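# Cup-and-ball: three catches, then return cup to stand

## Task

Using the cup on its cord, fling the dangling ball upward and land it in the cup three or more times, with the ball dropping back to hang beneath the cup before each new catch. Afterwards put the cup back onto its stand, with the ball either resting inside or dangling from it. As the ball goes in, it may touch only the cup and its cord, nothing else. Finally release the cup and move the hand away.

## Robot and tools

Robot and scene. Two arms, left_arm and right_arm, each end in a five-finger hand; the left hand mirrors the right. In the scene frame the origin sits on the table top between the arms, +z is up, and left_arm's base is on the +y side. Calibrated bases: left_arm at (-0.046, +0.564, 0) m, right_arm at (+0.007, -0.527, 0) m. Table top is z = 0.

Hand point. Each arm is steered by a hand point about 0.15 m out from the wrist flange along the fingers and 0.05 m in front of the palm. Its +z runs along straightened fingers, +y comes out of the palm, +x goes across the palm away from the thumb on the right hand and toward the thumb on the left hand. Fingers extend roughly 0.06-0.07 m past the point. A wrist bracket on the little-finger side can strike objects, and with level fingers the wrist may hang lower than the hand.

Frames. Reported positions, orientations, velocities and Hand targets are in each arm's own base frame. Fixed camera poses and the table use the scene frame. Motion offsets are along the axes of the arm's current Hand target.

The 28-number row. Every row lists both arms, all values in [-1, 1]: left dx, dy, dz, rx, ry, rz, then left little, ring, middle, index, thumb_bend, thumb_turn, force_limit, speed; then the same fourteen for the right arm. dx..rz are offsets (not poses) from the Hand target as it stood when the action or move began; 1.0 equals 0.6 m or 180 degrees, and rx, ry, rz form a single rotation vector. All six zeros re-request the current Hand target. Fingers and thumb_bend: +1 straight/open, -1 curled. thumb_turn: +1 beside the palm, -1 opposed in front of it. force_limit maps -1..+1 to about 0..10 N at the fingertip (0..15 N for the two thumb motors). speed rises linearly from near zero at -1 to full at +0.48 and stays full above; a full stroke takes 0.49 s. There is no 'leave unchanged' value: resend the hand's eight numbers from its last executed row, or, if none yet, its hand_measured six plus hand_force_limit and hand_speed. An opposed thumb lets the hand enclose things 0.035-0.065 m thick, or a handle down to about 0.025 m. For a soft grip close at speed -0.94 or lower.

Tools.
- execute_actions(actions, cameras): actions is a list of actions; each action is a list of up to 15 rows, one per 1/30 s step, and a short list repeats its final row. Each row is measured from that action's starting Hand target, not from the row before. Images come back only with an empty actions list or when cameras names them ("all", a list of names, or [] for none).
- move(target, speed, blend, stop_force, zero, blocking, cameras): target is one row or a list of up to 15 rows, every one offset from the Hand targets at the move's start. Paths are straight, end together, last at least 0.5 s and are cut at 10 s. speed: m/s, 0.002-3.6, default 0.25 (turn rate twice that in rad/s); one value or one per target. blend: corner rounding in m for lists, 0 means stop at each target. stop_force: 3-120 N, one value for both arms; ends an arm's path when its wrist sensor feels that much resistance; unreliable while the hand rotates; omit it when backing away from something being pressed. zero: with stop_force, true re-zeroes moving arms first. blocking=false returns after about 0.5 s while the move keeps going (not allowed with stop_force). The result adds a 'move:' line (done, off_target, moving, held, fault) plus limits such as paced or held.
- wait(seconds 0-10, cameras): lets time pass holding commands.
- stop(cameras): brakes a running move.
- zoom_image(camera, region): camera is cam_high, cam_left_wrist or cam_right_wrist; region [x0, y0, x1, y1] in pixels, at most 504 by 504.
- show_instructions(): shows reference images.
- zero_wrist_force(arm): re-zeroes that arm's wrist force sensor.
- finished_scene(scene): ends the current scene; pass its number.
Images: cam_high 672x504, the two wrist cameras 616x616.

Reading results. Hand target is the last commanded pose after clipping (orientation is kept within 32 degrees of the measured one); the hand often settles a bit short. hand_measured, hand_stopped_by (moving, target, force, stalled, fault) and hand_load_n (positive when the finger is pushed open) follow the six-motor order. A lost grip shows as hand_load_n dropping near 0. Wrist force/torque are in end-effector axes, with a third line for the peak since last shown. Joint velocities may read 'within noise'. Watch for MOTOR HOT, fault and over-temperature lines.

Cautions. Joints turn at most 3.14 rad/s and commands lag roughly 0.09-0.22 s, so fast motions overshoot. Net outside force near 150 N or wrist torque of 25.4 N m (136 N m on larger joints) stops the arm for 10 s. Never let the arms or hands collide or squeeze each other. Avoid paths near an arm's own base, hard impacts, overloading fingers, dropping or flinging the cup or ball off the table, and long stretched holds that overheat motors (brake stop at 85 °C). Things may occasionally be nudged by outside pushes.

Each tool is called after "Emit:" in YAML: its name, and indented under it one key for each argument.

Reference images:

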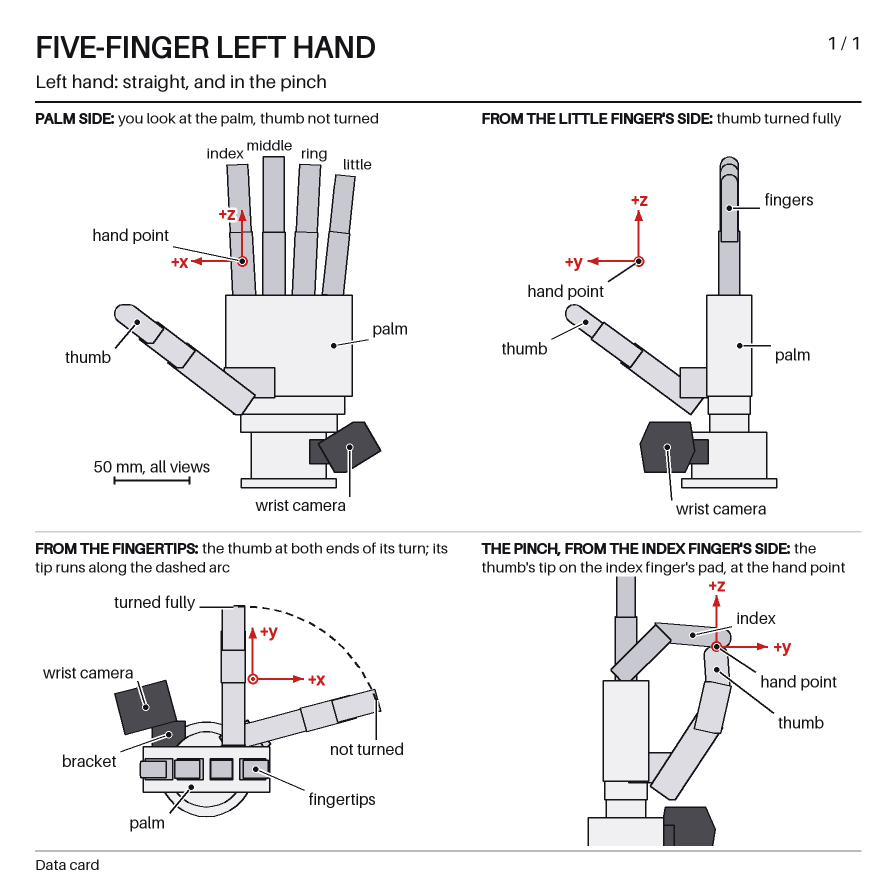

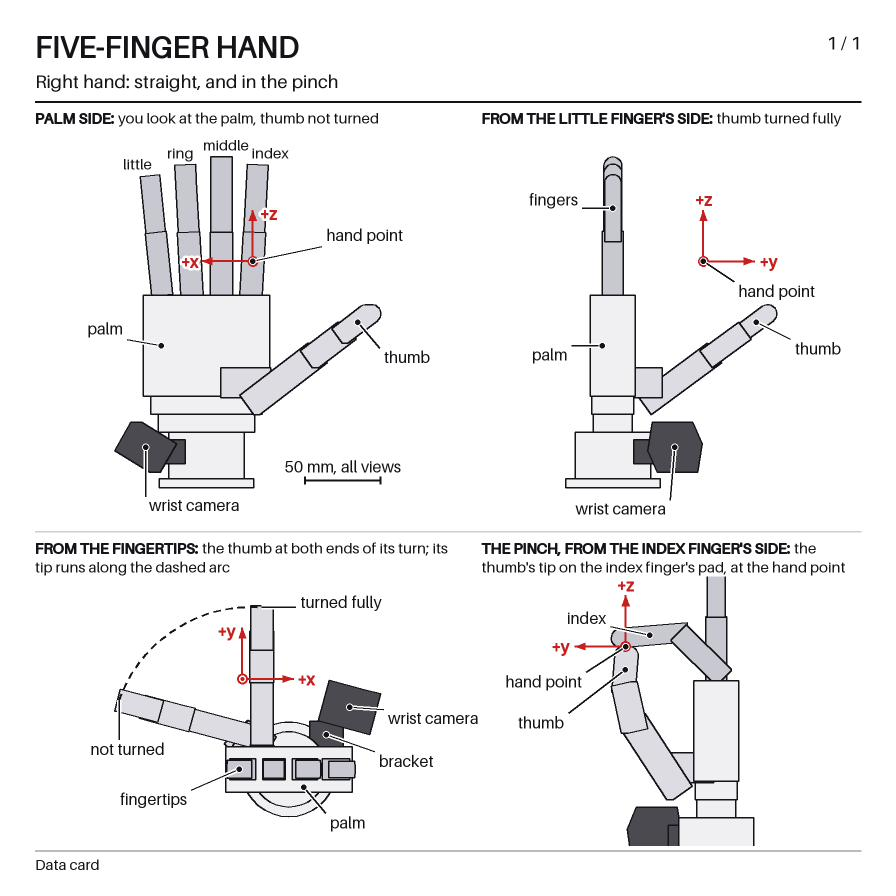

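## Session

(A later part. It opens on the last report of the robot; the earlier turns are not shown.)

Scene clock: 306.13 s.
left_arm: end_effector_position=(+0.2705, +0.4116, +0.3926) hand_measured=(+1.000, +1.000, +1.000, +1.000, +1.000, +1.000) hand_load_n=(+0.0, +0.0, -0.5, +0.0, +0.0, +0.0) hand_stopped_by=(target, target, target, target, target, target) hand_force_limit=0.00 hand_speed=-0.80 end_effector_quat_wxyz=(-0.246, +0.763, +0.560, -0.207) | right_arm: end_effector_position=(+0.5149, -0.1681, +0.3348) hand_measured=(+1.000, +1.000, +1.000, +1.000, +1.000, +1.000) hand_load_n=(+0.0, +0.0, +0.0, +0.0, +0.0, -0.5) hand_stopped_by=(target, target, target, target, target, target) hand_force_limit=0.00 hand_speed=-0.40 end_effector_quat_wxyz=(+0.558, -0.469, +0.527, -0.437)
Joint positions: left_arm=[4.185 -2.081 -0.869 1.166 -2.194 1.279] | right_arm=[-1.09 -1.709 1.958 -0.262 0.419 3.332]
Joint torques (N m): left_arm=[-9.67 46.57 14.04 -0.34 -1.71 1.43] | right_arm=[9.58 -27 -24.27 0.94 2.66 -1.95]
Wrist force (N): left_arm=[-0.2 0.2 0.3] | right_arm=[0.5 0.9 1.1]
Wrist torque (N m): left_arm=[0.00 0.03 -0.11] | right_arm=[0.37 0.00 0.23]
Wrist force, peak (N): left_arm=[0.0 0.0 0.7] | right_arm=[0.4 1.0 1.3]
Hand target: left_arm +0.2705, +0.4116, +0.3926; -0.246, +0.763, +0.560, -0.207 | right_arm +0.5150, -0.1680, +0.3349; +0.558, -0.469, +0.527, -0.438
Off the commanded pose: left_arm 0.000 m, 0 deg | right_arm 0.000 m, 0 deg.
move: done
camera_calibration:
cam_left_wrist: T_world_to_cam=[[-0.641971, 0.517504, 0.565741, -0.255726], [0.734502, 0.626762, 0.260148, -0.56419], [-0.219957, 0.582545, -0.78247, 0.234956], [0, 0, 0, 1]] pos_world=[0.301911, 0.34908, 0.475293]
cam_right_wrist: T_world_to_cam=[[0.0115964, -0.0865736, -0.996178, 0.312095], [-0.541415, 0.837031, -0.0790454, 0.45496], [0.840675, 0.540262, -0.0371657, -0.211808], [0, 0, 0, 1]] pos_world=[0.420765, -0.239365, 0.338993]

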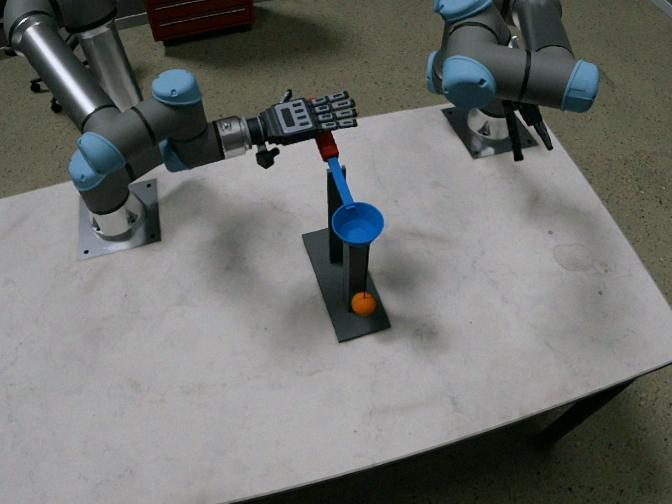

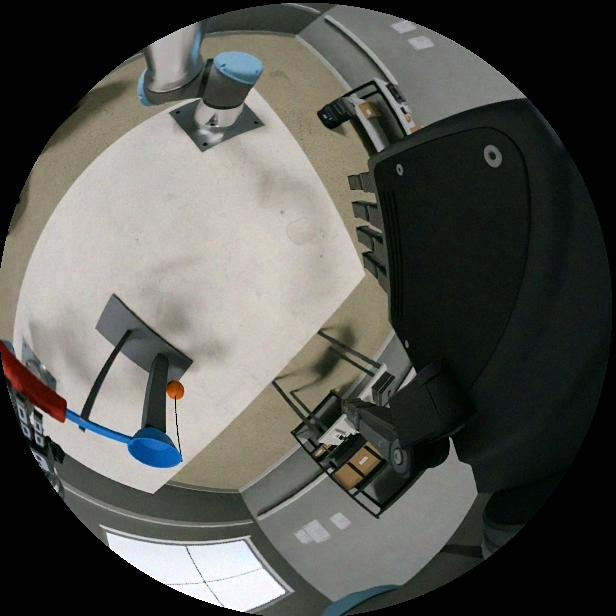

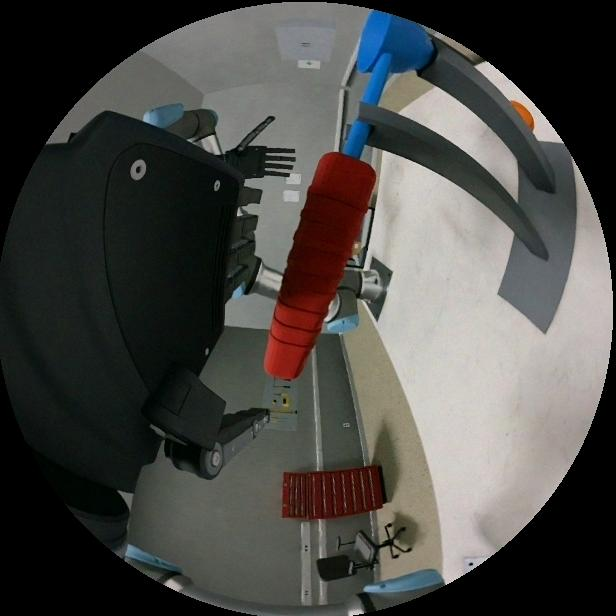

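Emit:
move:
  target: [0,0,0,0,0,0,1,1,1,1,1,1,0,-0.8,0,0.045,-0.0067,0,0,0,1,1,1,1,1,1,0,-0.4]
  speed: 0.04
  stop_force: 5
  cameras: ["all"]

Emit:
zoom_image:
  camera: "cam_right_wrist"
  region: [140, 60, 440, 460]

Emit:
zoom_image:
  camera: "cam_high"
  region: [220, 60, 420, 260]

Scene clock: 319.57 s.
left_arm: end_effector_position=(+0.2705, +0.4116, +0.3926) hand_measured=(+1.000, +1.000, +1.000, +1.000, +1.000, +1.000) hand_load_n=(+0.0, +0.0, +0.0, -0.5, -0.5, +0.0) hand_stopped_by=(target, target, target, target, target, target) hand_force_limit=0.00 hand_speed=-0.80 end_effector_quat_wxyz=(-0.246, +0.763, +0.560, -0.207) | right_arm: end_effector_position=(+0.5108, -0.1635, +0.3083) hand_measured=(+1.000, +1.000, +1.000, +1.000, +1.000, +1.000) hand_load_n=(+0.0, +0.0, +0.0, +0.0, +0.0, +0.0) hand_stopped_by=(target, target, target, target, target, target) hand_force_limit=0.00 hand_speed=-0.40 end_effector_quat_wxyz=(+0.558, -0.469, +0.527, -0.437)
Joint positions: left_arm=[4.185 -2.081 -0.869 1.166 -2.194 1.279] | right_arm=[-1.095 -1.706 2.026 -0.333 0.414 3.332]
Joint torques (N m): left_arm=[-9.19 45.97 13.94 -0.43 -1.83 1.56] | right_arm=[5.31 -24.33 -28.15 0.72 1.1 0.85]
Wrist force (N): left_arm=[-0.3 0.0 0.4] | right_arm=[0.7 1.0 0.8]
Wrist torque (N m): left_arm=[-0.02 0.05 -0.12] | right_arm=[0.42 -0.02 0.20]
Wrist force, peak (N): left_arm=[-0.2 0.0 0.7] | right_arm=[1.0 0.8 1.3]
Hand target: left_arm +0.2705, +0.4116, +0.3926; -0.246, +0.763, +0.560, -0.207 | right_arm +0.5108, -0.1635, +0.3083; +0.558, -0.469, +0.527, -0.438
Off the commanded pose: left_arm 0.000 m, 0 deg | right_arm 0.000 m, 0 deg.
move: done
camera_calibration:
cam_left_wrist: T_world_to_cam=[[-0.641971, 0.517504, 0.565741, -0.255726], [0.734502, 0.626762, 0.260148, -0.56419], [-0.219957, 0.582545, -0.78247, 0.234956], [0, 0, 0, 1]] pos_world=[0.301911, 0.34908, 0.475293]
cam_right_wrist: T_world_to_cam=[[0.0116581, -0.0866507, -0.996171, 0.286097], [-0.541486, 0.836977, -0.0791404, 0.446842], [0.840629, 0.540335, -0.0371625, -0.211797], [0, 0, 0, 1]] pos_world=[0.416666, -0.234765, 0.312494]

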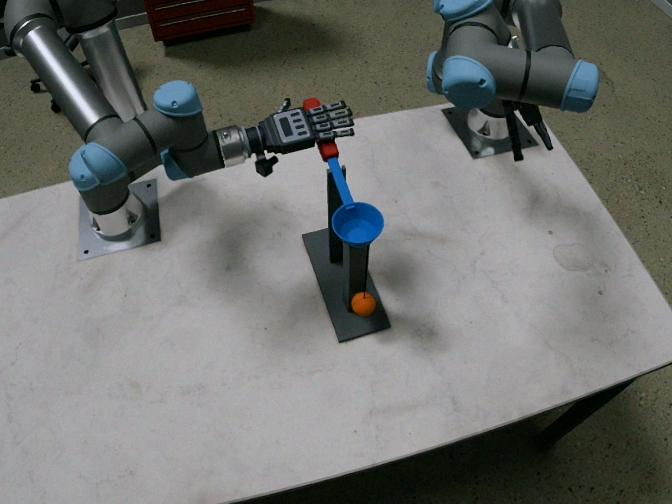

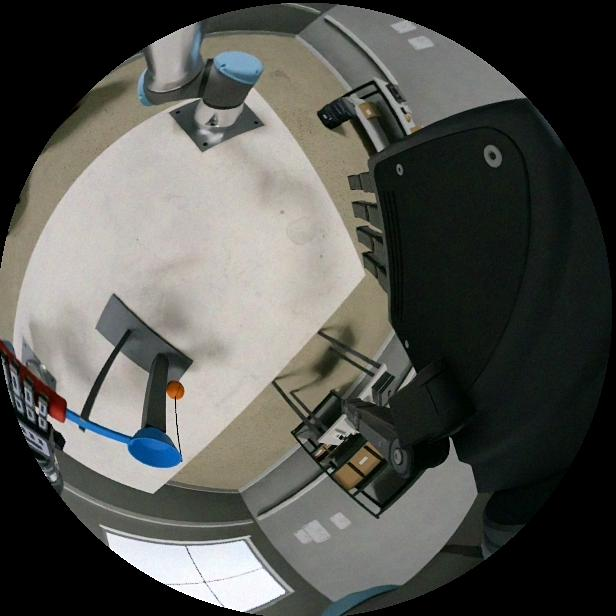

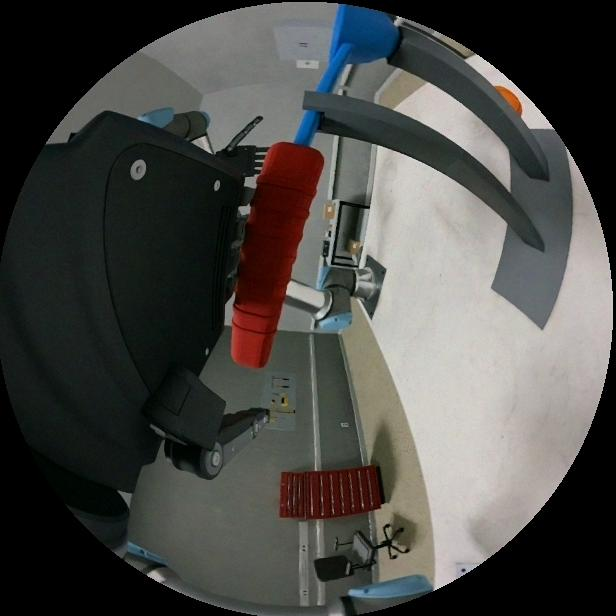

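Scaled by 1.260 from the camera's 616x616 image, which has a finer 880x880 frame.

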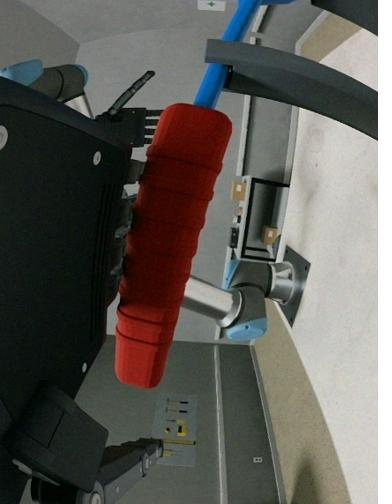

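Scaled by 2.520 from the camera's 672x504 image, which has a finer 960x720 frame.

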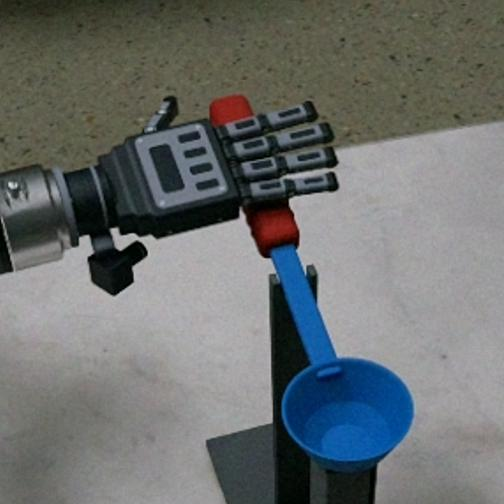

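Emit:
move:
  target: [0,0,0,0,0,0,1,1,1,1,1,1,0,-0.8,0,0,0,0,0,0,1,1,1,1,1,-1,-0.6,-0.6]
  cameras: ["cam_right_wrist"]

Emit:
zoom_image:
  camera: "cam_right_wrist"
  region: [140, 60, 440, 500]

Scene clock: 324.80 s.
left_arm: end_effector_position=(+0.2705, +0.4116, +0.3926) hand_measured=(+1.000, +1.000, +1.000, +1.000, +1.000, +1.000) hand_load_n=(+0.0, +0.0, +0.0, +0.0, +0.0, +0.0) hand_stopped_by=(target, target, target, target, target, target) hand_force_limit=0.00 hand_speed=-0.80 end_effector_quat_wxyz=(-0.246, +0.763, +0.560, -0.207) | right_arm: end_effector_position=(+0.5108, -0.1635, +0.3083) hand_measured=(+1.000, +1.000, +1.000, +1.000, +1.000, -1.000) hand_load_n=(+0.0, +0.0, +0.0, +0.0, +0.0, +0.0) hand_stopped_by=(target, target, target, target, target, target) hand_force_limit=-0.60 hand_speed=-0.60 end_effector_quat_wxyz=(+0.558, -0.469, +0.527, -0.438)
Joint positions: left_arm=[4.185 -2.081 -0.869 1.166 -2.194 1.279] | right_arm=[-1.095 -1.707 2.026 -0.333 0.414 3.332]
Joint torques (N m): left_arm=[-8.97 45.35 13.48 -0.43 -1.78 1.45] | right_arm=[7.25 -25.82 -25.89 -0.16 2.26 -1.39]
Wrist force (N): left_arm=[-0.1 0.0 0.1] | right_arm=[0.7 0.9 0.9]
Wrist torque (N m): left_arm=[-0.01 0.01 -0.11] | right_arm=[0.42 -0.02 0.22]
Wrist force, peak (N): left_arm=[-0.2 0.3 0.5] | right_arm=[0.6 0.7 1.4]
Hand target: left_arm +0.2705, +0.4116, +0.3926; -0.246, +0.763, +0.560, -0.207 | right_arm +0.5108, -0.1635, +0.3083; +0.558, -0.469, +0.527, -0.438
Off the commanded pose: left_arm 0.000 m, 0 deg | right_arm 0.000 m, 0 deg.
move: done
camera_calibration:
cam_right_wrist: T_world_to_cam=[[0.0117123, -0.0867339, -0.996163, 0.286153], [-0.541486, 0.836967, -0.0792395, 0.446879], [0.840628, 0.540336, -0.0371624, -0.211792], [0, 0, 0, 1]] pos_world=[0.416666, -0.234765, 0.312594]
Images, in order (width x height): cam_right_wrist 616x616.

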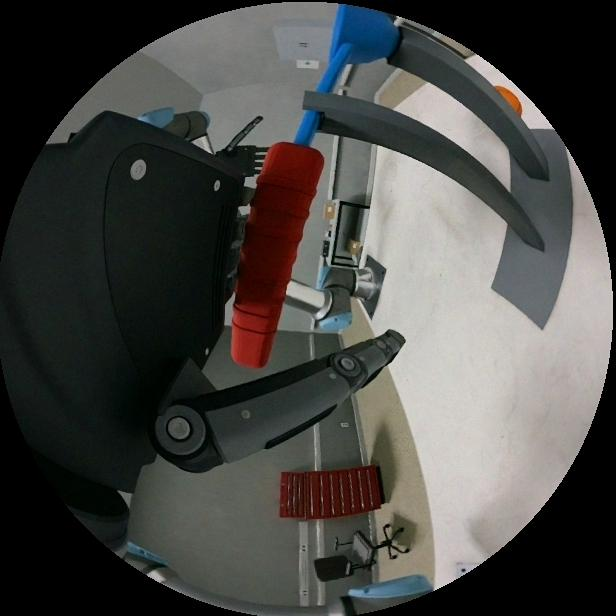

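Scaled by 1.145 from the camera's 616x616 image, which has a finer 880x880 frame.

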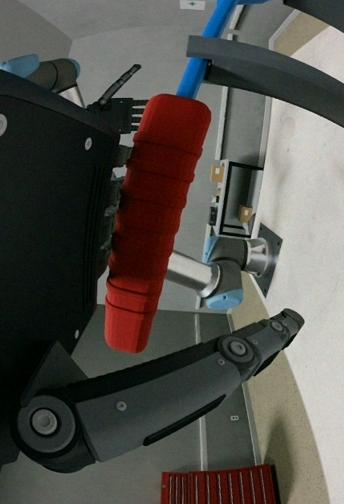

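Emit:
move:
  target: [0,0,0,0,0,0,1,1,1,1,1,1,0,-0.8,0,0,0,0,0,0,-1,-1,-1,-1,1,-1,-0.6,-0.85]
  cameras: ["cam_right_wrist","cam_high"]

Emit:
zoom_image:
  camera: "cam_right_wrist"
  region: [140, 60, 440, 500]

Scene clock: 330.40 s.
left_arm: end_effector_position=(+0.2705, +0.4116, +0.3926) hand_measured=(+1.000, +1.000, +1.000, +1.000, +1.000, +1.000) hand_load_n=(+0.0, +0.0, +0.0, +0.0, +0.0, +0.0) hand_stopped_by=(target, target, target, target, target, target) hand_force_limit=0.00 hand_speed=-0.80 end_effector_quat_wxyz=(-0.246, +0.763, +0.560, -0.207) | right_arm: end_effector_position=(+0.5108, -0.1634, +0.3083) hand_measured=(-0.112, -0.264, -0.390, -0.486, +1.000, -1.000) hand_load_n=(+0.0, +0.0, +1.0, +3.5, +0.0, +0.0) hand_stopped_by=(force, force, force, force, target, target) hand_force_limit=-0.60 hand_speed=-0.85 end_effector_quat_wxyz=(+0.558, -0.469, +0.527, -0.438)
Joint positions: left_arm=[4.185 -2.081 -0.869 1.166 -2.194 1.279] | right_arm=[-1.095 -1.707 2.026 -0.333 0.414 3.332]
Joint torques (N m): left_arm=[-8.45 45 13.67 -0.37 -1.75 1.43] | right_arm=[7.19 -18.3 -20.35 -1.48 2.33 -1.42]
Wrist force (N): left_arm=[-0.1 0.0 0.3] | right_arm=[0.4 0.0 6.6]
Wrist torque (N m): left_arm=[-0.03 0.02 -0.11] | right_arm=[0.34 -0.03 0.17]
Wrist force, peak (N): left_arm=[-0.2 0.0 0.6] | right_arm=[1.0 -0.1 6.8]
Hand target: left_arm +0.2705, +0.4116, +0.3926; -0.246, +0.763, +0.560, -0.207 | right_arm +0.5108, -0.1635, +0.3083; +0.558, -0.469, +0.527, -0.438
Off the commanded pose: left_arm 0.000 m, 0 deg | right_arm 0.000 m, 0 deg.
move: done
camera_calibration:
cam_right_wrist: T_world_to_cam=[[0.0117123, -0.0867339, -0.996163, 0.286153], [-0.541486, 0.836967, -0.0792395, 0.446879], [0.840628, 0.540336, -0.0371624, -0.211792], [0, 0, 0, 1]] pos_world=[0.416666, -0.234765, 0.312594]
Images, in order (width x height): cam_high 672x504, cam_right_wrist 616x616.

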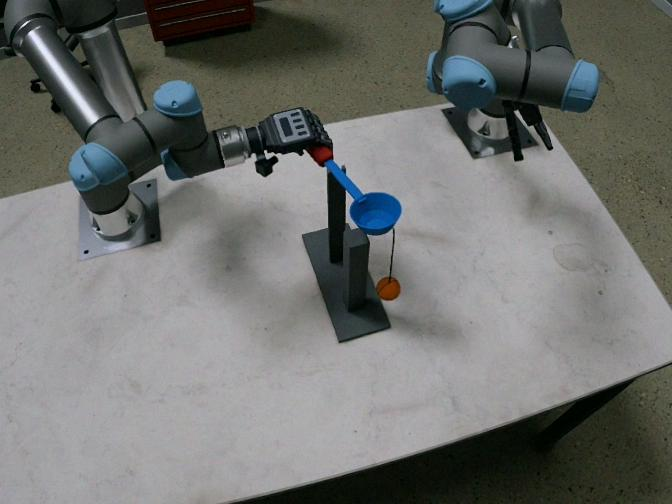

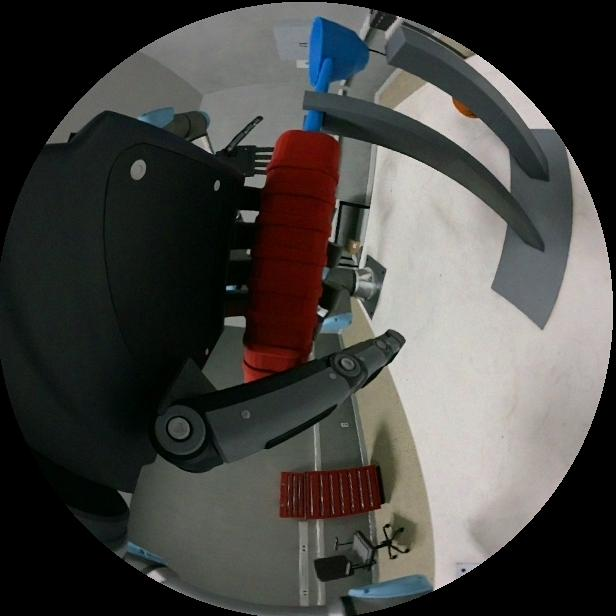

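Scaled by 1.145 from the camera's 616x616 image, which has a finer 880x880 frame.

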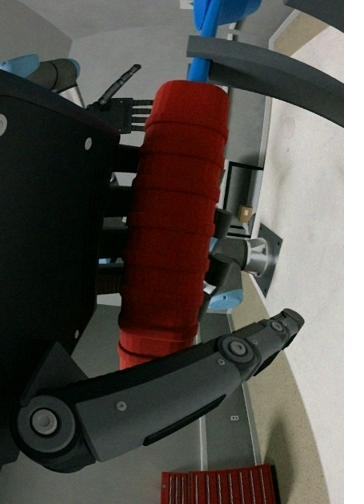

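Emit:
move:
  target: [0,0,0,0,0,0,1,1,1,1,1,1,0,-0.8,0,0,0,0,0,0,-1,-1,-1,-1,-1,-1,-0.5,-0.85]
  cameras: ["cam_right_wrist","cam_high"]

Emit:
zoom_image:
  camera: "cam_right_wrist"
  region: [140, 0, 500, 500]

Emit:
zoom_image:
  camera: "cam_high"
  region: [220, 60, 460, 320]

Scene clock: 337.57 s.
left_arm: end_effector_position=(+0.2705, +0.4116, +0.3926) hand_measured=(+1.000, +1.000, +1.000, +1.000, +1.000, +1.000) hand_load_n=(+0.0, +0.0, +0.0, +0.0, +0.0, -0.5) hand_stopped_by=(target, target, target, target, target, target) hand_force_limit=0.00 hand_speed=-0.80 end_effector_quat_wxyz=(-0.246, +0.763, +0.560, -0.207) | right_arm: end_effector_position=(+0.5108, -0.1635, +0.3083) hand_measured=(-0.112, -0.264, -0.390, -0.486, +0.414, -1.000) hand_load_n=(+0.0, +0.0, +1.5, +3.5, +3.5, +0.5) hand_stopped_by=(force, force, force, force, force, target) hand_force_limit=-0.50 hand_speed=-0.85 end_effector_quat_wxyz=(+0.558, -0.469, +0.527, -0.438)
Joint positions: left_arm=[4.185 -2.081 -0.869 1.166 -2.194 1.279] | right_arm=[-1.095 -1.707 2.026 -0.333 0.414 3.332]
Joint torques (N m): left_arm=[-8.63 44.01 13.99 -0.34 -1.69 1.47] | right_arm=[7.1 -3.99 -17.31 -1.53 2.15 -1.28]
Wrist force (N): left_arm=[0.1 0.1 0.4] | right_arm=[0.2 1.1 6.3]
Wrist torque (N m): left_arm=[-0.01 -0.01 -0.10] | right_arm=[0.39 -0.05 0.18]
Wrist force, peak (N): left_arm=[0.0 -0.2 0.6] | right_arm=[1.2 1.1 7.0]
Hand target: left_arm +0.2705, +0.4116, +0.3926; -0.246, +0.763, +0.560, -0.207 | right_arm +0.5108, -0.1635, +0.3083; +0.558, -0.469, +0.527, -0.438
Off the commanded pose: left_arm 0.000 m, 0 deg | right_arm 0.000 m, 0 deg.
move: done
camera_calibration:
cam_right_wrist: T_world_to_cam=[[0.0117123, -0.0867339, -0.996163, 0.286153], [-0.541486, 0.836967, -0.0792395, 0.446879], [0.840628, 0.540336, -0.0371624, -0.211792], [0, 0, 0, 1]] pos_world=[0.416666, -0.234765, 0.312594]
Images, in order (width x height): cam_high 672x504, cam_right_wrist 616x616.

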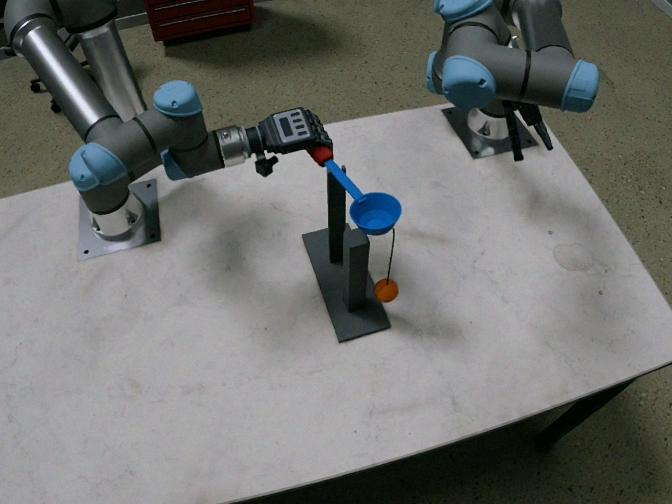

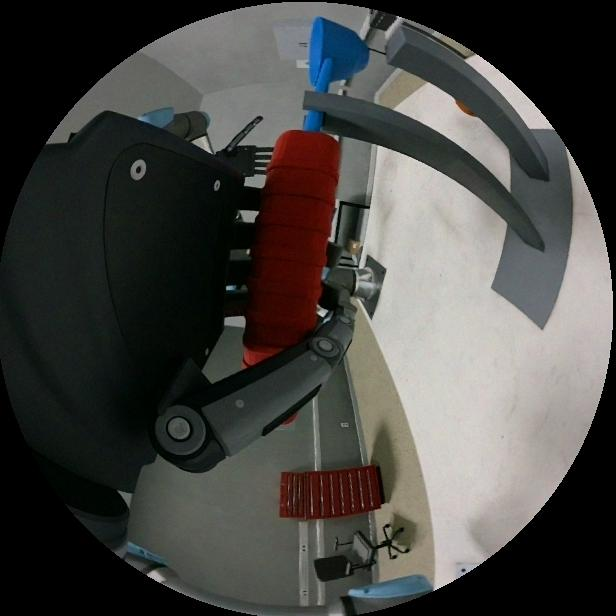

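Scaled by 1.008 from the camera's 616x616 image, which has a finer 880x880 frame.

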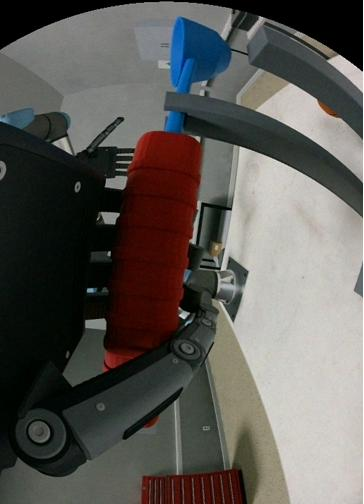

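Scaled by 1.938 from the camera's 672x504 image, which has a finer 960x720 frame.

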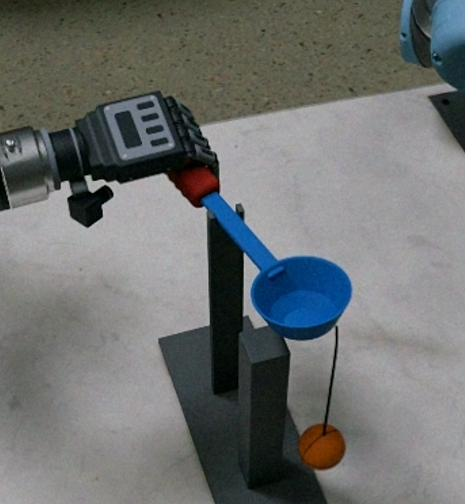

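Emit:
move:
  target: [0,0,0,0,0,0,1,1,1,1,1,1,0,-0.8,0,0,0,0,0,0,-0.97,-0.97,-1,-1,-1,-1,-0.6,-0.88]
  cameras: ["cam_right_wrist","cam_high"]

Emit:
zoom_image:
  camera: "cam_right_wrist"
  region: [140, 0, 500, 500]

Emit:
zoom_image:
  camera: "cam_high"
  region: [220, 60, 460, 320]

Scene clock: 357.63 s.
left_arm: end_effector_position=(+0.2705, +0.4116, +0.3926) hand_measured=(+1.000, +1.000, +1.000, +1.000, +1.000, +1.000) hand_load_n=(+0.0, +0.0, +0.0, +0.0, +0.0, +0.0) hand_stopped_by=(target, target, target, target, target, target) hand_force_limit=0.00 hand_speed=-0.80 end_effector_quat_wxyz=(-0.246, +0.763, +0.560, -0.207) | right_arm: end_effector_position=(+0.5108, -0.1635, +0.3083) hand_measured=(-0.154, -0.284, -0.390, -0.486, +0.414, -1.000) hand_load_n=(+4.0, +2.0, +1.0, +2.5, +4.0, +0.5) hand_stopped_by=(force, force, force, force, force, target) hand_force_limit=-0.60 hand_speed=-0.88 end_effector_quat_wxyz=(+0.558, -0.469, +0.527, -0.438)
Joint positions: left_arm=[4.185 -2.081 -0.869 1.166 -2.194 1.279] | right_arm=[-1.095 -1.707 2.026 -0.333 0.414 3.332]
Joint torques (N m): left_arm=[-7.99 43.29 14.23 -0.31 -1.74 1.41] | right_arm=[5.99 -4.21 -17.41 -0.72 2.03 -0.92]
Wrist force (N): left_arm=[0.0 0.2 0.5] | right_arm=[2.1 -0.3 9.7]
Wrist torque (N m): left_arm=[-0.02 0.01 -0.10] | right_arm=[0.29 -0.42 0.03]
Wrist force, peak (N): left_arm=[-0.3 0.3 0.6] | right_arm=[2.1 -0.4 10.1]
Hand target: left_arm +0.2705, +0.4116, +0.3926; -0.246, +0.763, +0.560, -0.207 | right_arm +0.5108, -0.1635, +0.3083; +0.558, -0.469, +0.527, -0.438
Off the commanded pose: left_arm 0.000 m, 0 deg | right_arm 0.000 m, 0 deg.
move: done
camera_calibration:
cam_right_wrist: T_world_to_cam=[[0.0117123, -0.0867339, -0.996163, 0.286153], [-0.541486, 0.836967, -0.0792395, 0.446879], [0.840628, 0.540336, -0.0371624, -0.211792], [0, 0, 0, 1]] pos_world=[0.416666, -0.234765, 0.312594]
Images, in order (width x height): cam_high 672x504, cam_right_wrist 616x616.

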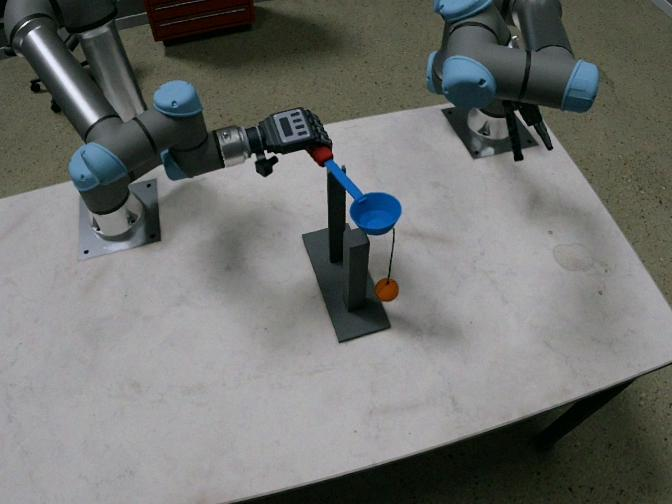

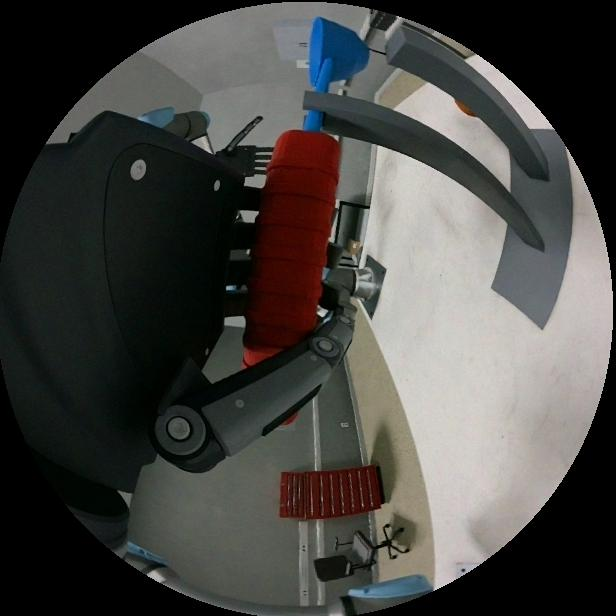

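Scaled by 1.008 from the camera's 616x616 image, which has a finer 880x880 frame.

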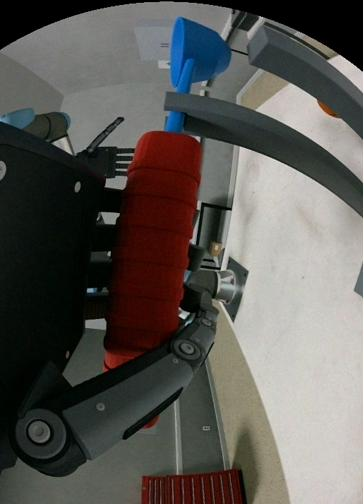

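Scaled by 1.938 from the camera's 672x504 image, which has a finer 960x720 frame.

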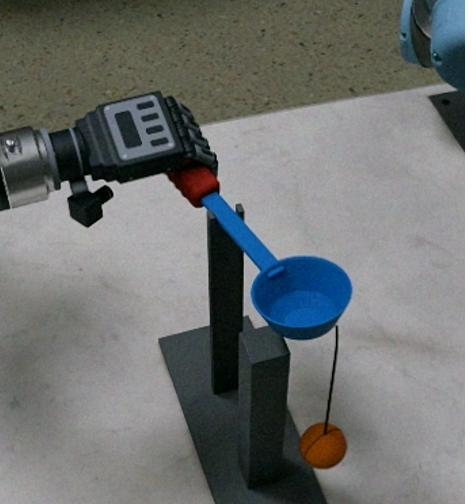

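Emit:
move:
  target: [0,0,0,0,0,0,1,1,1,1,1,1,0,-0.8,0,0,0,0,-0.05,0,-0.97,-0.97,-1,-1,-1,-1,-0.6,-0.88]
  speed: 0.05

Emit:
move:
  target: [0,0,0,0,0,0,1,1,1,1,1,1,0,-0.8,0,0,0,0,0,0,-0.95,-0.95,-0.95,-0.95,-0.95,-1,-0.5,-0.88]
  cameras: ["cam_right_wrist","cam_high"]

Emit:
zoom_image:
  camera: "cam_right_wrist"
  region: [140, 0, 500, 500]

Emit:
zoom_image:
  camera: "cam_high"
  region: [220, 60, 460, 320]

Scene clock: 374.97 s.
left_arm: end_effector_position=(+0.2705, +0.4116, +0.3926) hand_measured=(+1.000, +1.000, +1.000, +1.000, +1.000, +1.000) hand_load_n=(+0.0, +0.0, +0.0, +0.0, +0.0, +0.0) hand_stopped_by=(target, target, target, target, target, target) hand_force_limit=0.00 hand_speed=-0.80 end_effector_quat_wxyz=(-0.246, +0.763, +0.560, -0.207) | right_arm: end_effector_position=(+0.5108, -0.1635, +0.3083) hand_measured=(-0.154, -0.286, -0.390, -0.486, +0.414, -1.000) hand_load_n=(+0.0, +0.0, +1.0, +3.0, +3.5, +0.5) hand_stopped_by=(force, force, force, force, force, target) hand_force_limit=-0.60 hand_speed=-0.88 end_effector_quat_wxyz=(+0.598, -0.502, +0.481, -0.399)
Joint positions: left_arm=[4.185 -2.081 -0.869 1.166 -2.194 1.279] | right_arm=[-1.118 -1.644 1.993 -0.489 0.238 3.454]
Joint torques (N m): left_arm=[-7.2 41.6 13.45 -0.32 -1.79 1.47] | right_arm=[-6.96 -27.64 -14.61 0.71 3.2 -1.97]
Wrist force (N): left_arm=[-0.1 0.0 0.3] | right_arm=[-2.8 1.7 3.9]
Wrist torque (N m): left_arm=[-0.04 0.02 -0.10] | right_arm=[0.38 0.06 0.13]
Wrist force, peak (N): left_arm=[-0.4 0.1 0.6] | right_arm=[2.1 -0.6 10.3]
Hand target: left_arm +0.2705, +0.4116, +0.3926; -0.246, +0.763, +0.560, -0.207 | right_arm +0.5108, -0.1635, +0.3083; +0.598, -0.502, +0.481, -0.399
Off the commanded pose: left_arm 0.000 m, 0 deg | right_arm 0.000 m, 0 deg.
move: done

Scene clock: 376.03 s.
left_arm: end_effector_position=(+0.2705, +0.4116, +0.3926) hand_measured=(+1.000, +1.000, +1.000, +1.000, +1.000, +1.000) hand_load_n=(+0.0, +0.0, +0.0, +0.0, +0.0, +0.0) hand_stopped_by=(target, target, target, target, target, target) hand_force_limit=0.00 hand_speed=-0.80 end_effector_quat_wxyz=(-0.246, +0.763, +0.560, -0.207) | right_arm: end_effector_position=(+0.5108, -0.1635, +0.3083) hand_measured=(-0.420, -0.440, -0.398, -0.486, +0.412, -1.000) hand_load_n=(+4.0, +3.0, +4.5, +1.0, +5.0, +0.5) hand_stopped_by=(force, force, force, force, force, target) hand_force_limit=-0.50 hand_speed=-0.88 end_effector_quat_wxyz=(+0.598, -0.502, +0.481, -0.399)
Joint positions: left_arm=[4.185 -2.081 -0.869 1.166 -2.194 1.279] | right_arm=[-1.118 -1.645 1.993 -0.489 0.238 3.454]
Joint torques (N m): left_arm=[-6.93 41.66 13.89 -0.28 -1.81 1.52] | right_arm=[4.26 -27.79 -14.52 0.45 1.88 -1.74]
Wrist force (N): left_arm=[-0.2 -0.1 0.3] | right_arm=[0.2 0.3 9.4]
Wrist torque (N m): left_arm=[-0.04 0.03 -0.10] | right_arm=[0.27 -0.38 0.13]
Wrist force, peak (N): left_arm=[-0.2 0.3 0.6] | right_arm=[1.0 1.4 9.3]
Hand target: left_arm +0.2705, +0.4116, +0.3926; -0.246, +0.763, +0.560, -0.207 | right_arm +0.5108, -0.1635, +0.3083; +0.598, -0.502, +0.481, -0.399
Off the commanded pose: left_arm 0.000 m, 0 deg | right_arm 0.000 m, 0 deg.
move: done
camera_calibration:
cam_right_wrist: T_world_to_cam=[[0.0524649, -0.0808378, -0.995346, 0.266049], [-0.661386, 0.743969, -0.0952838, 0.497837], [0.748209, 0.663306, -0.0144327, -0.151507], [0, 0, 0, 1]] pos_world=[0.428663, -0.248373, 0.310059]
Images, in order (width x height): cam_high 672x504, cam_right_wrist 616x616.

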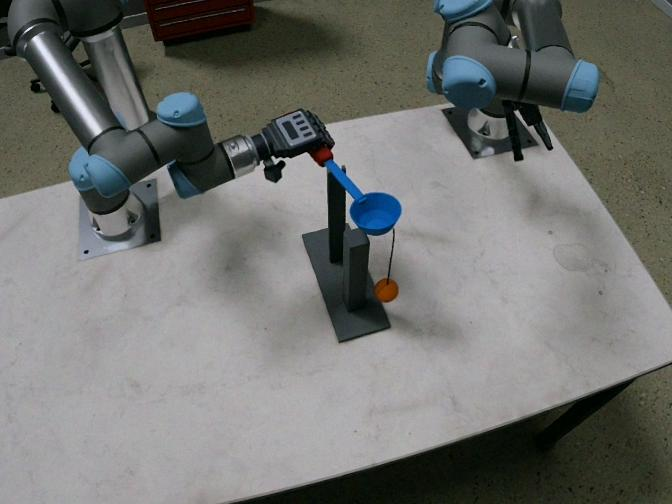

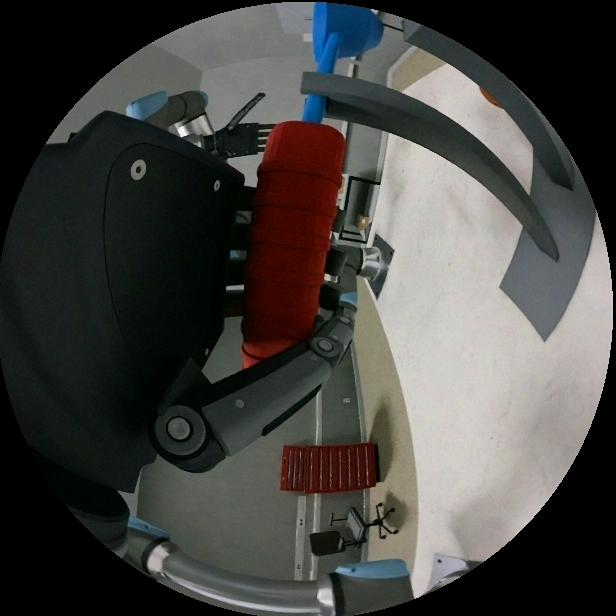

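Scaled by 1.008 from the camera's 616x616 image, which has a finer 880x880 frame.

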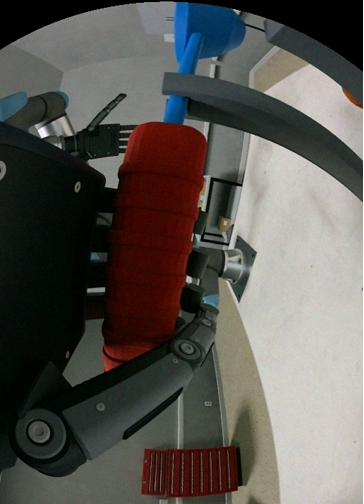

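Scaled by 1.938 from the camera's 672x504 image, which has a finer 960x720 frame.

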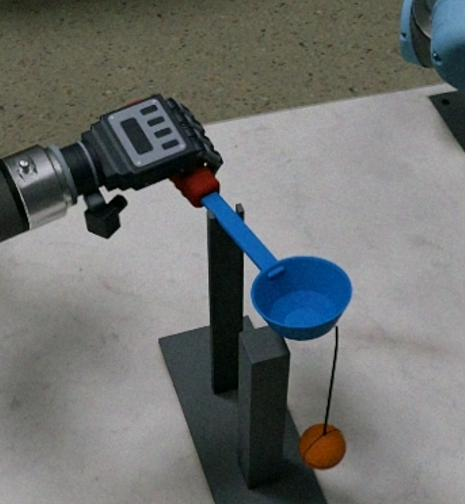

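Emit:
move:
  target: [0,0,0,0,0,0,1,1,1,1,1,1,0,-0.8,-0.0058,-0.0328,0.0011,0,0,0,-0.95,-0.95,-0.95,-0.95,-0.95,-1,-0.5,-0.88]
  speed: 0.04
  cameras: ["cam_right_wrist","cam_high"]

Emit:
zoom_image:
  camera: "cam_high"
  region: [220, 60, 460, 320]

Scene clock: 382.30 s.
left_arm: end_effector_position=(+0.2705, +0.4116, +0.3926) hand_measured=(+1.000, +1.000, +1.000, +1.000, +1.000, +1.000) hand_load_n=(+0.0, +0.0, +0.0, +0.0, +0.0, +0.0) hand_stopped_by=(target, target, target, target, target, target) hand_force_limit=0.00 hand_speed=-0.80 end_effector_quat_wxyz=(-0.246, +0.763, +0.560, -0.207) | right_arm: end_effector_position=(+0.5108, -0.1634, +0.3285) hand_measured=(-0.420, -0.440, -0.398, -0.486, +0.412, -1.000) hand_load_n=(+16.0, +6.5, +4.5, +0.0, +5.0, +1.0) hand_stopped_by=(force, force, force, force, force, target) hand_force_limit=-0.50 hand_speed=-0.88 end_effector_quat_wxyz=(+0.598, -0.502, +0.481, -0.399) end_effector_velocity=(+0.000, +0.000, -0.001) end_effector_angular_velocity=(-0.001, -0.001, +0.000)
Joint positions: left_arm=[4.185 -2.081 -0.869 1.166 -2.194 1.279] | right_arm=[-1.118 -1.661 1.953 -0.433 0.238 3.454]
Joint velocities: left_arm=[within noise] | right_arm=[0 0.001 0.002 -0.005 0 0.001]
Joint torques (N m): left_arm=[-7.48 40.49 13.6 -0.33 -1.76 1.43] | right_arm=[-1.11 -14.83 -23.33 -3.84 1.97 -2.46]
Wrist force (N): left_arm=[-0.1 0.1 0.4] | right_arm=[4.7 27.2 17.3]
Wrist torque (N m): left_arm=[-0.01 0.03 -0.11] | right_arm=[0.80 -0.99 1.78]
Wrist force, peak (N): left_arm=[-0.3 0.0 0.6] | right_arm=[5.0 30.5 16.7]
Hand target: left_arm +0.2705, +0.4116, +0.3926; -0.246, +0.763, +0.560, -0.207 | right_arm +0.5108, -0.1635, +0.3283; +0.598, -0.502, +0.481, -0.399
Off the commanded pose: left_arm 0.000 m, 0 deg | right_arm 0.000 m, 0 deg.
move: done
camera_calibration:
cam_right_wrist: T_world_to_cam=[[0.0526024, -0.0811152, -0.995316, 0.285919], [-0.661536, 0.743797, -0.0955794, 0.499873], [0.748066, 0.663465, -0.0145351, -0.151083], [0, 0, 0, 1]] pos_world=[0.428664, -0.248373, 0.330161]
Images, in order (width x height): cam_high 672x504, cam_right_wrist 616x616.

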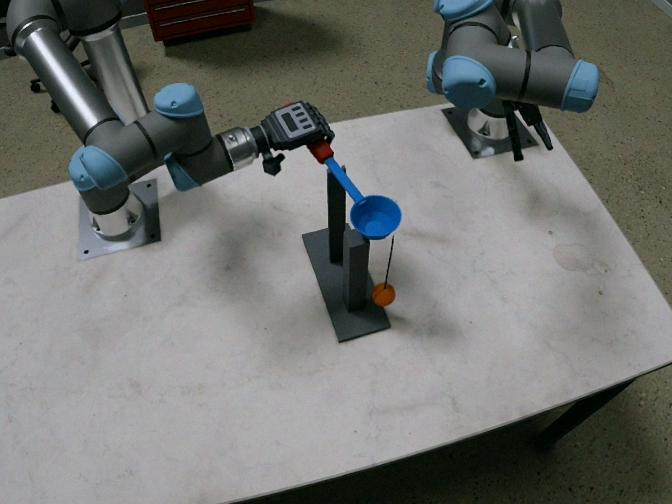

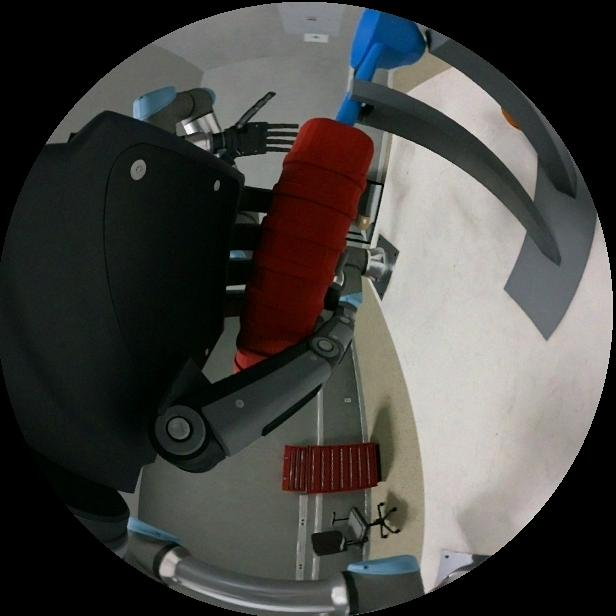

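Scaled by 1.938 from the camera's 672x504 image, which has a finer 960x720 frame.

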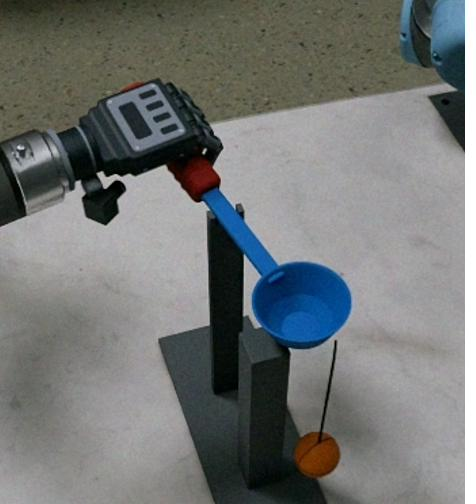

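Emit:
move:
  target: [0,0,0,0,0,0,1,1,1,1,1,1,0,-0.8,0.0064,0.0361,-0.0012,0,0,0,-0.95,-0.95,-0.95,-0.95,-0.95,-1,-0.5,-0.88]
  speed: 0.04
  cameras: ["cam_right_wrist","cam_high"]

Emit:
zoom_image:
  camera: "cam_high"
  region: [220, 60, 460, 320]

Scene clock: 390.57 s.
left_arm: end_effector_position=(+0.2705, +0.4116, +0.3926) hand_measured=(+1.000, +1.000, +1.000, +1.000, +1.000, +1.000) hand_load_n=(+0.0, +0.0, +0.0, +0.0, +0.0, -0.5) hand_stopped_by=(target, target, target, target, target, target) hand_force_limit=0.00 hand_speed=-0.80 end_effector_quat_wxyz=(-0.246, +0.763, +0.560, -0.207) | right_arm: end_effector_position=(+0.5108, -0.1635, +0.3061) hand_measured=(-0.420, -0.440, -0.398, -0.486, +0.412, -1.000) hand_load_n=(+1.0, +0.0, +4.5, +1.0, +4.5, +0.5) hand_stopped_by=(force, force, force, force, force, target) hand_force_limit=-0.50 hand_speed=-0.88 end_effector_quat_wxyz=(+0.598, -0.502, +0.481, -0.399)
Joint positions: left_arm=[4.185 -2.081 -0.869 1.166 -2.194 1.279] | right_arm=[-1.118 -1.642 1.997 -0.494 0.238 3.454]
Joint torques (N m): left_arm=[-6.8 40.06 13.53 -0.27 -1.82 1.45] | right_arm=[-3.3 -26.32 -27.69 1.33 1.29 2.11]
Wrist force (N): left_arm=[-0.3 0.0 0.3] | right_arm=[0.2 -2.2 3.0]
Wrist torque (N m): left_arm=[-0.03 0.05 -0.12] | right_arm=[0.33 -0.09 -0.04]
Wrist force, peak (N): left_arm=[0.0 0.3 0.7] | right_arm=[4.5 27.2 17.0]
Hand target: left_arm +0.2705, +0.4116, +0.3926; -0.246, +0.763, +0.560, -0.207 | right_arm +0.5108, -0.1635, +0.3063; +0.598, -0.502, +0.481, -0.399
Off the commanded pose: left_arm 0.000 m, 0 deg | right_arm 0.000 m, 0 deg.
move: done
camera_calibration:
cam_right_wrist: T_world_to_cam=[[0.0524073, -0.080624, -0.995366, 0.263934], [-0.661386, 0.743994, -0.0950858, 0.497647], [0.748212, 0.663305, -0.0143329, -0.151505], [0, 0, 0, 1]] pos_world=[0.428663, -0.248473, 0.307858]
Images, in order (width x height): cam_high 672x504, cam_right_wrist 616x616.

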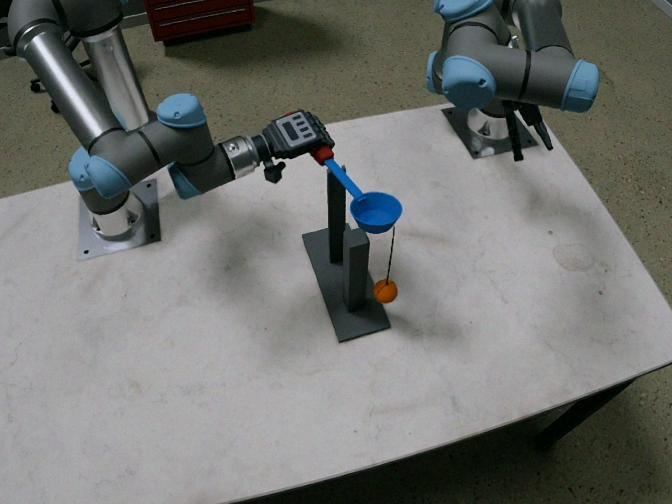

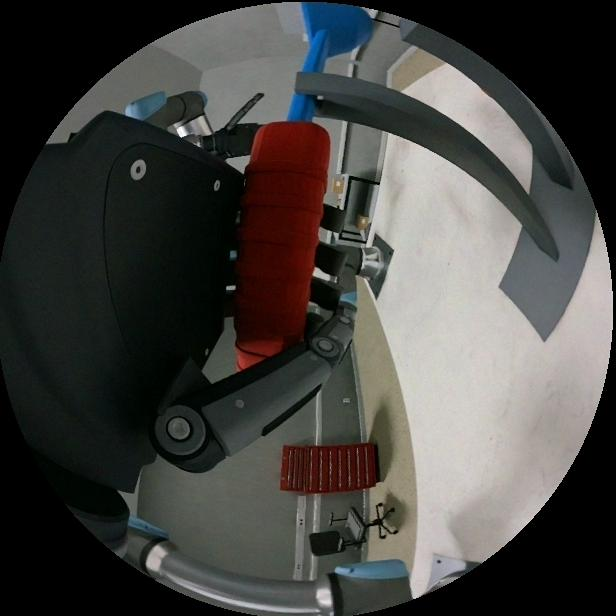

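Scaled by 1.938 from the camera's 672x504 image, which has a finer 960x720 frame.

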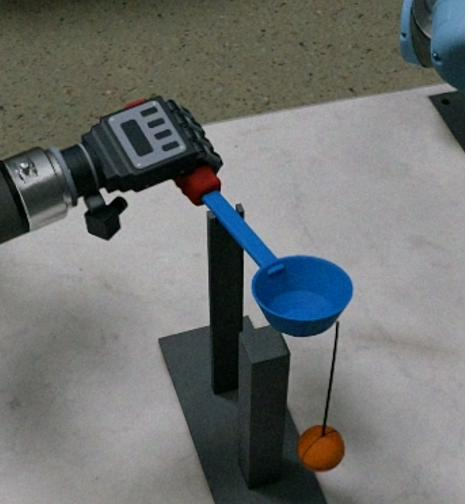

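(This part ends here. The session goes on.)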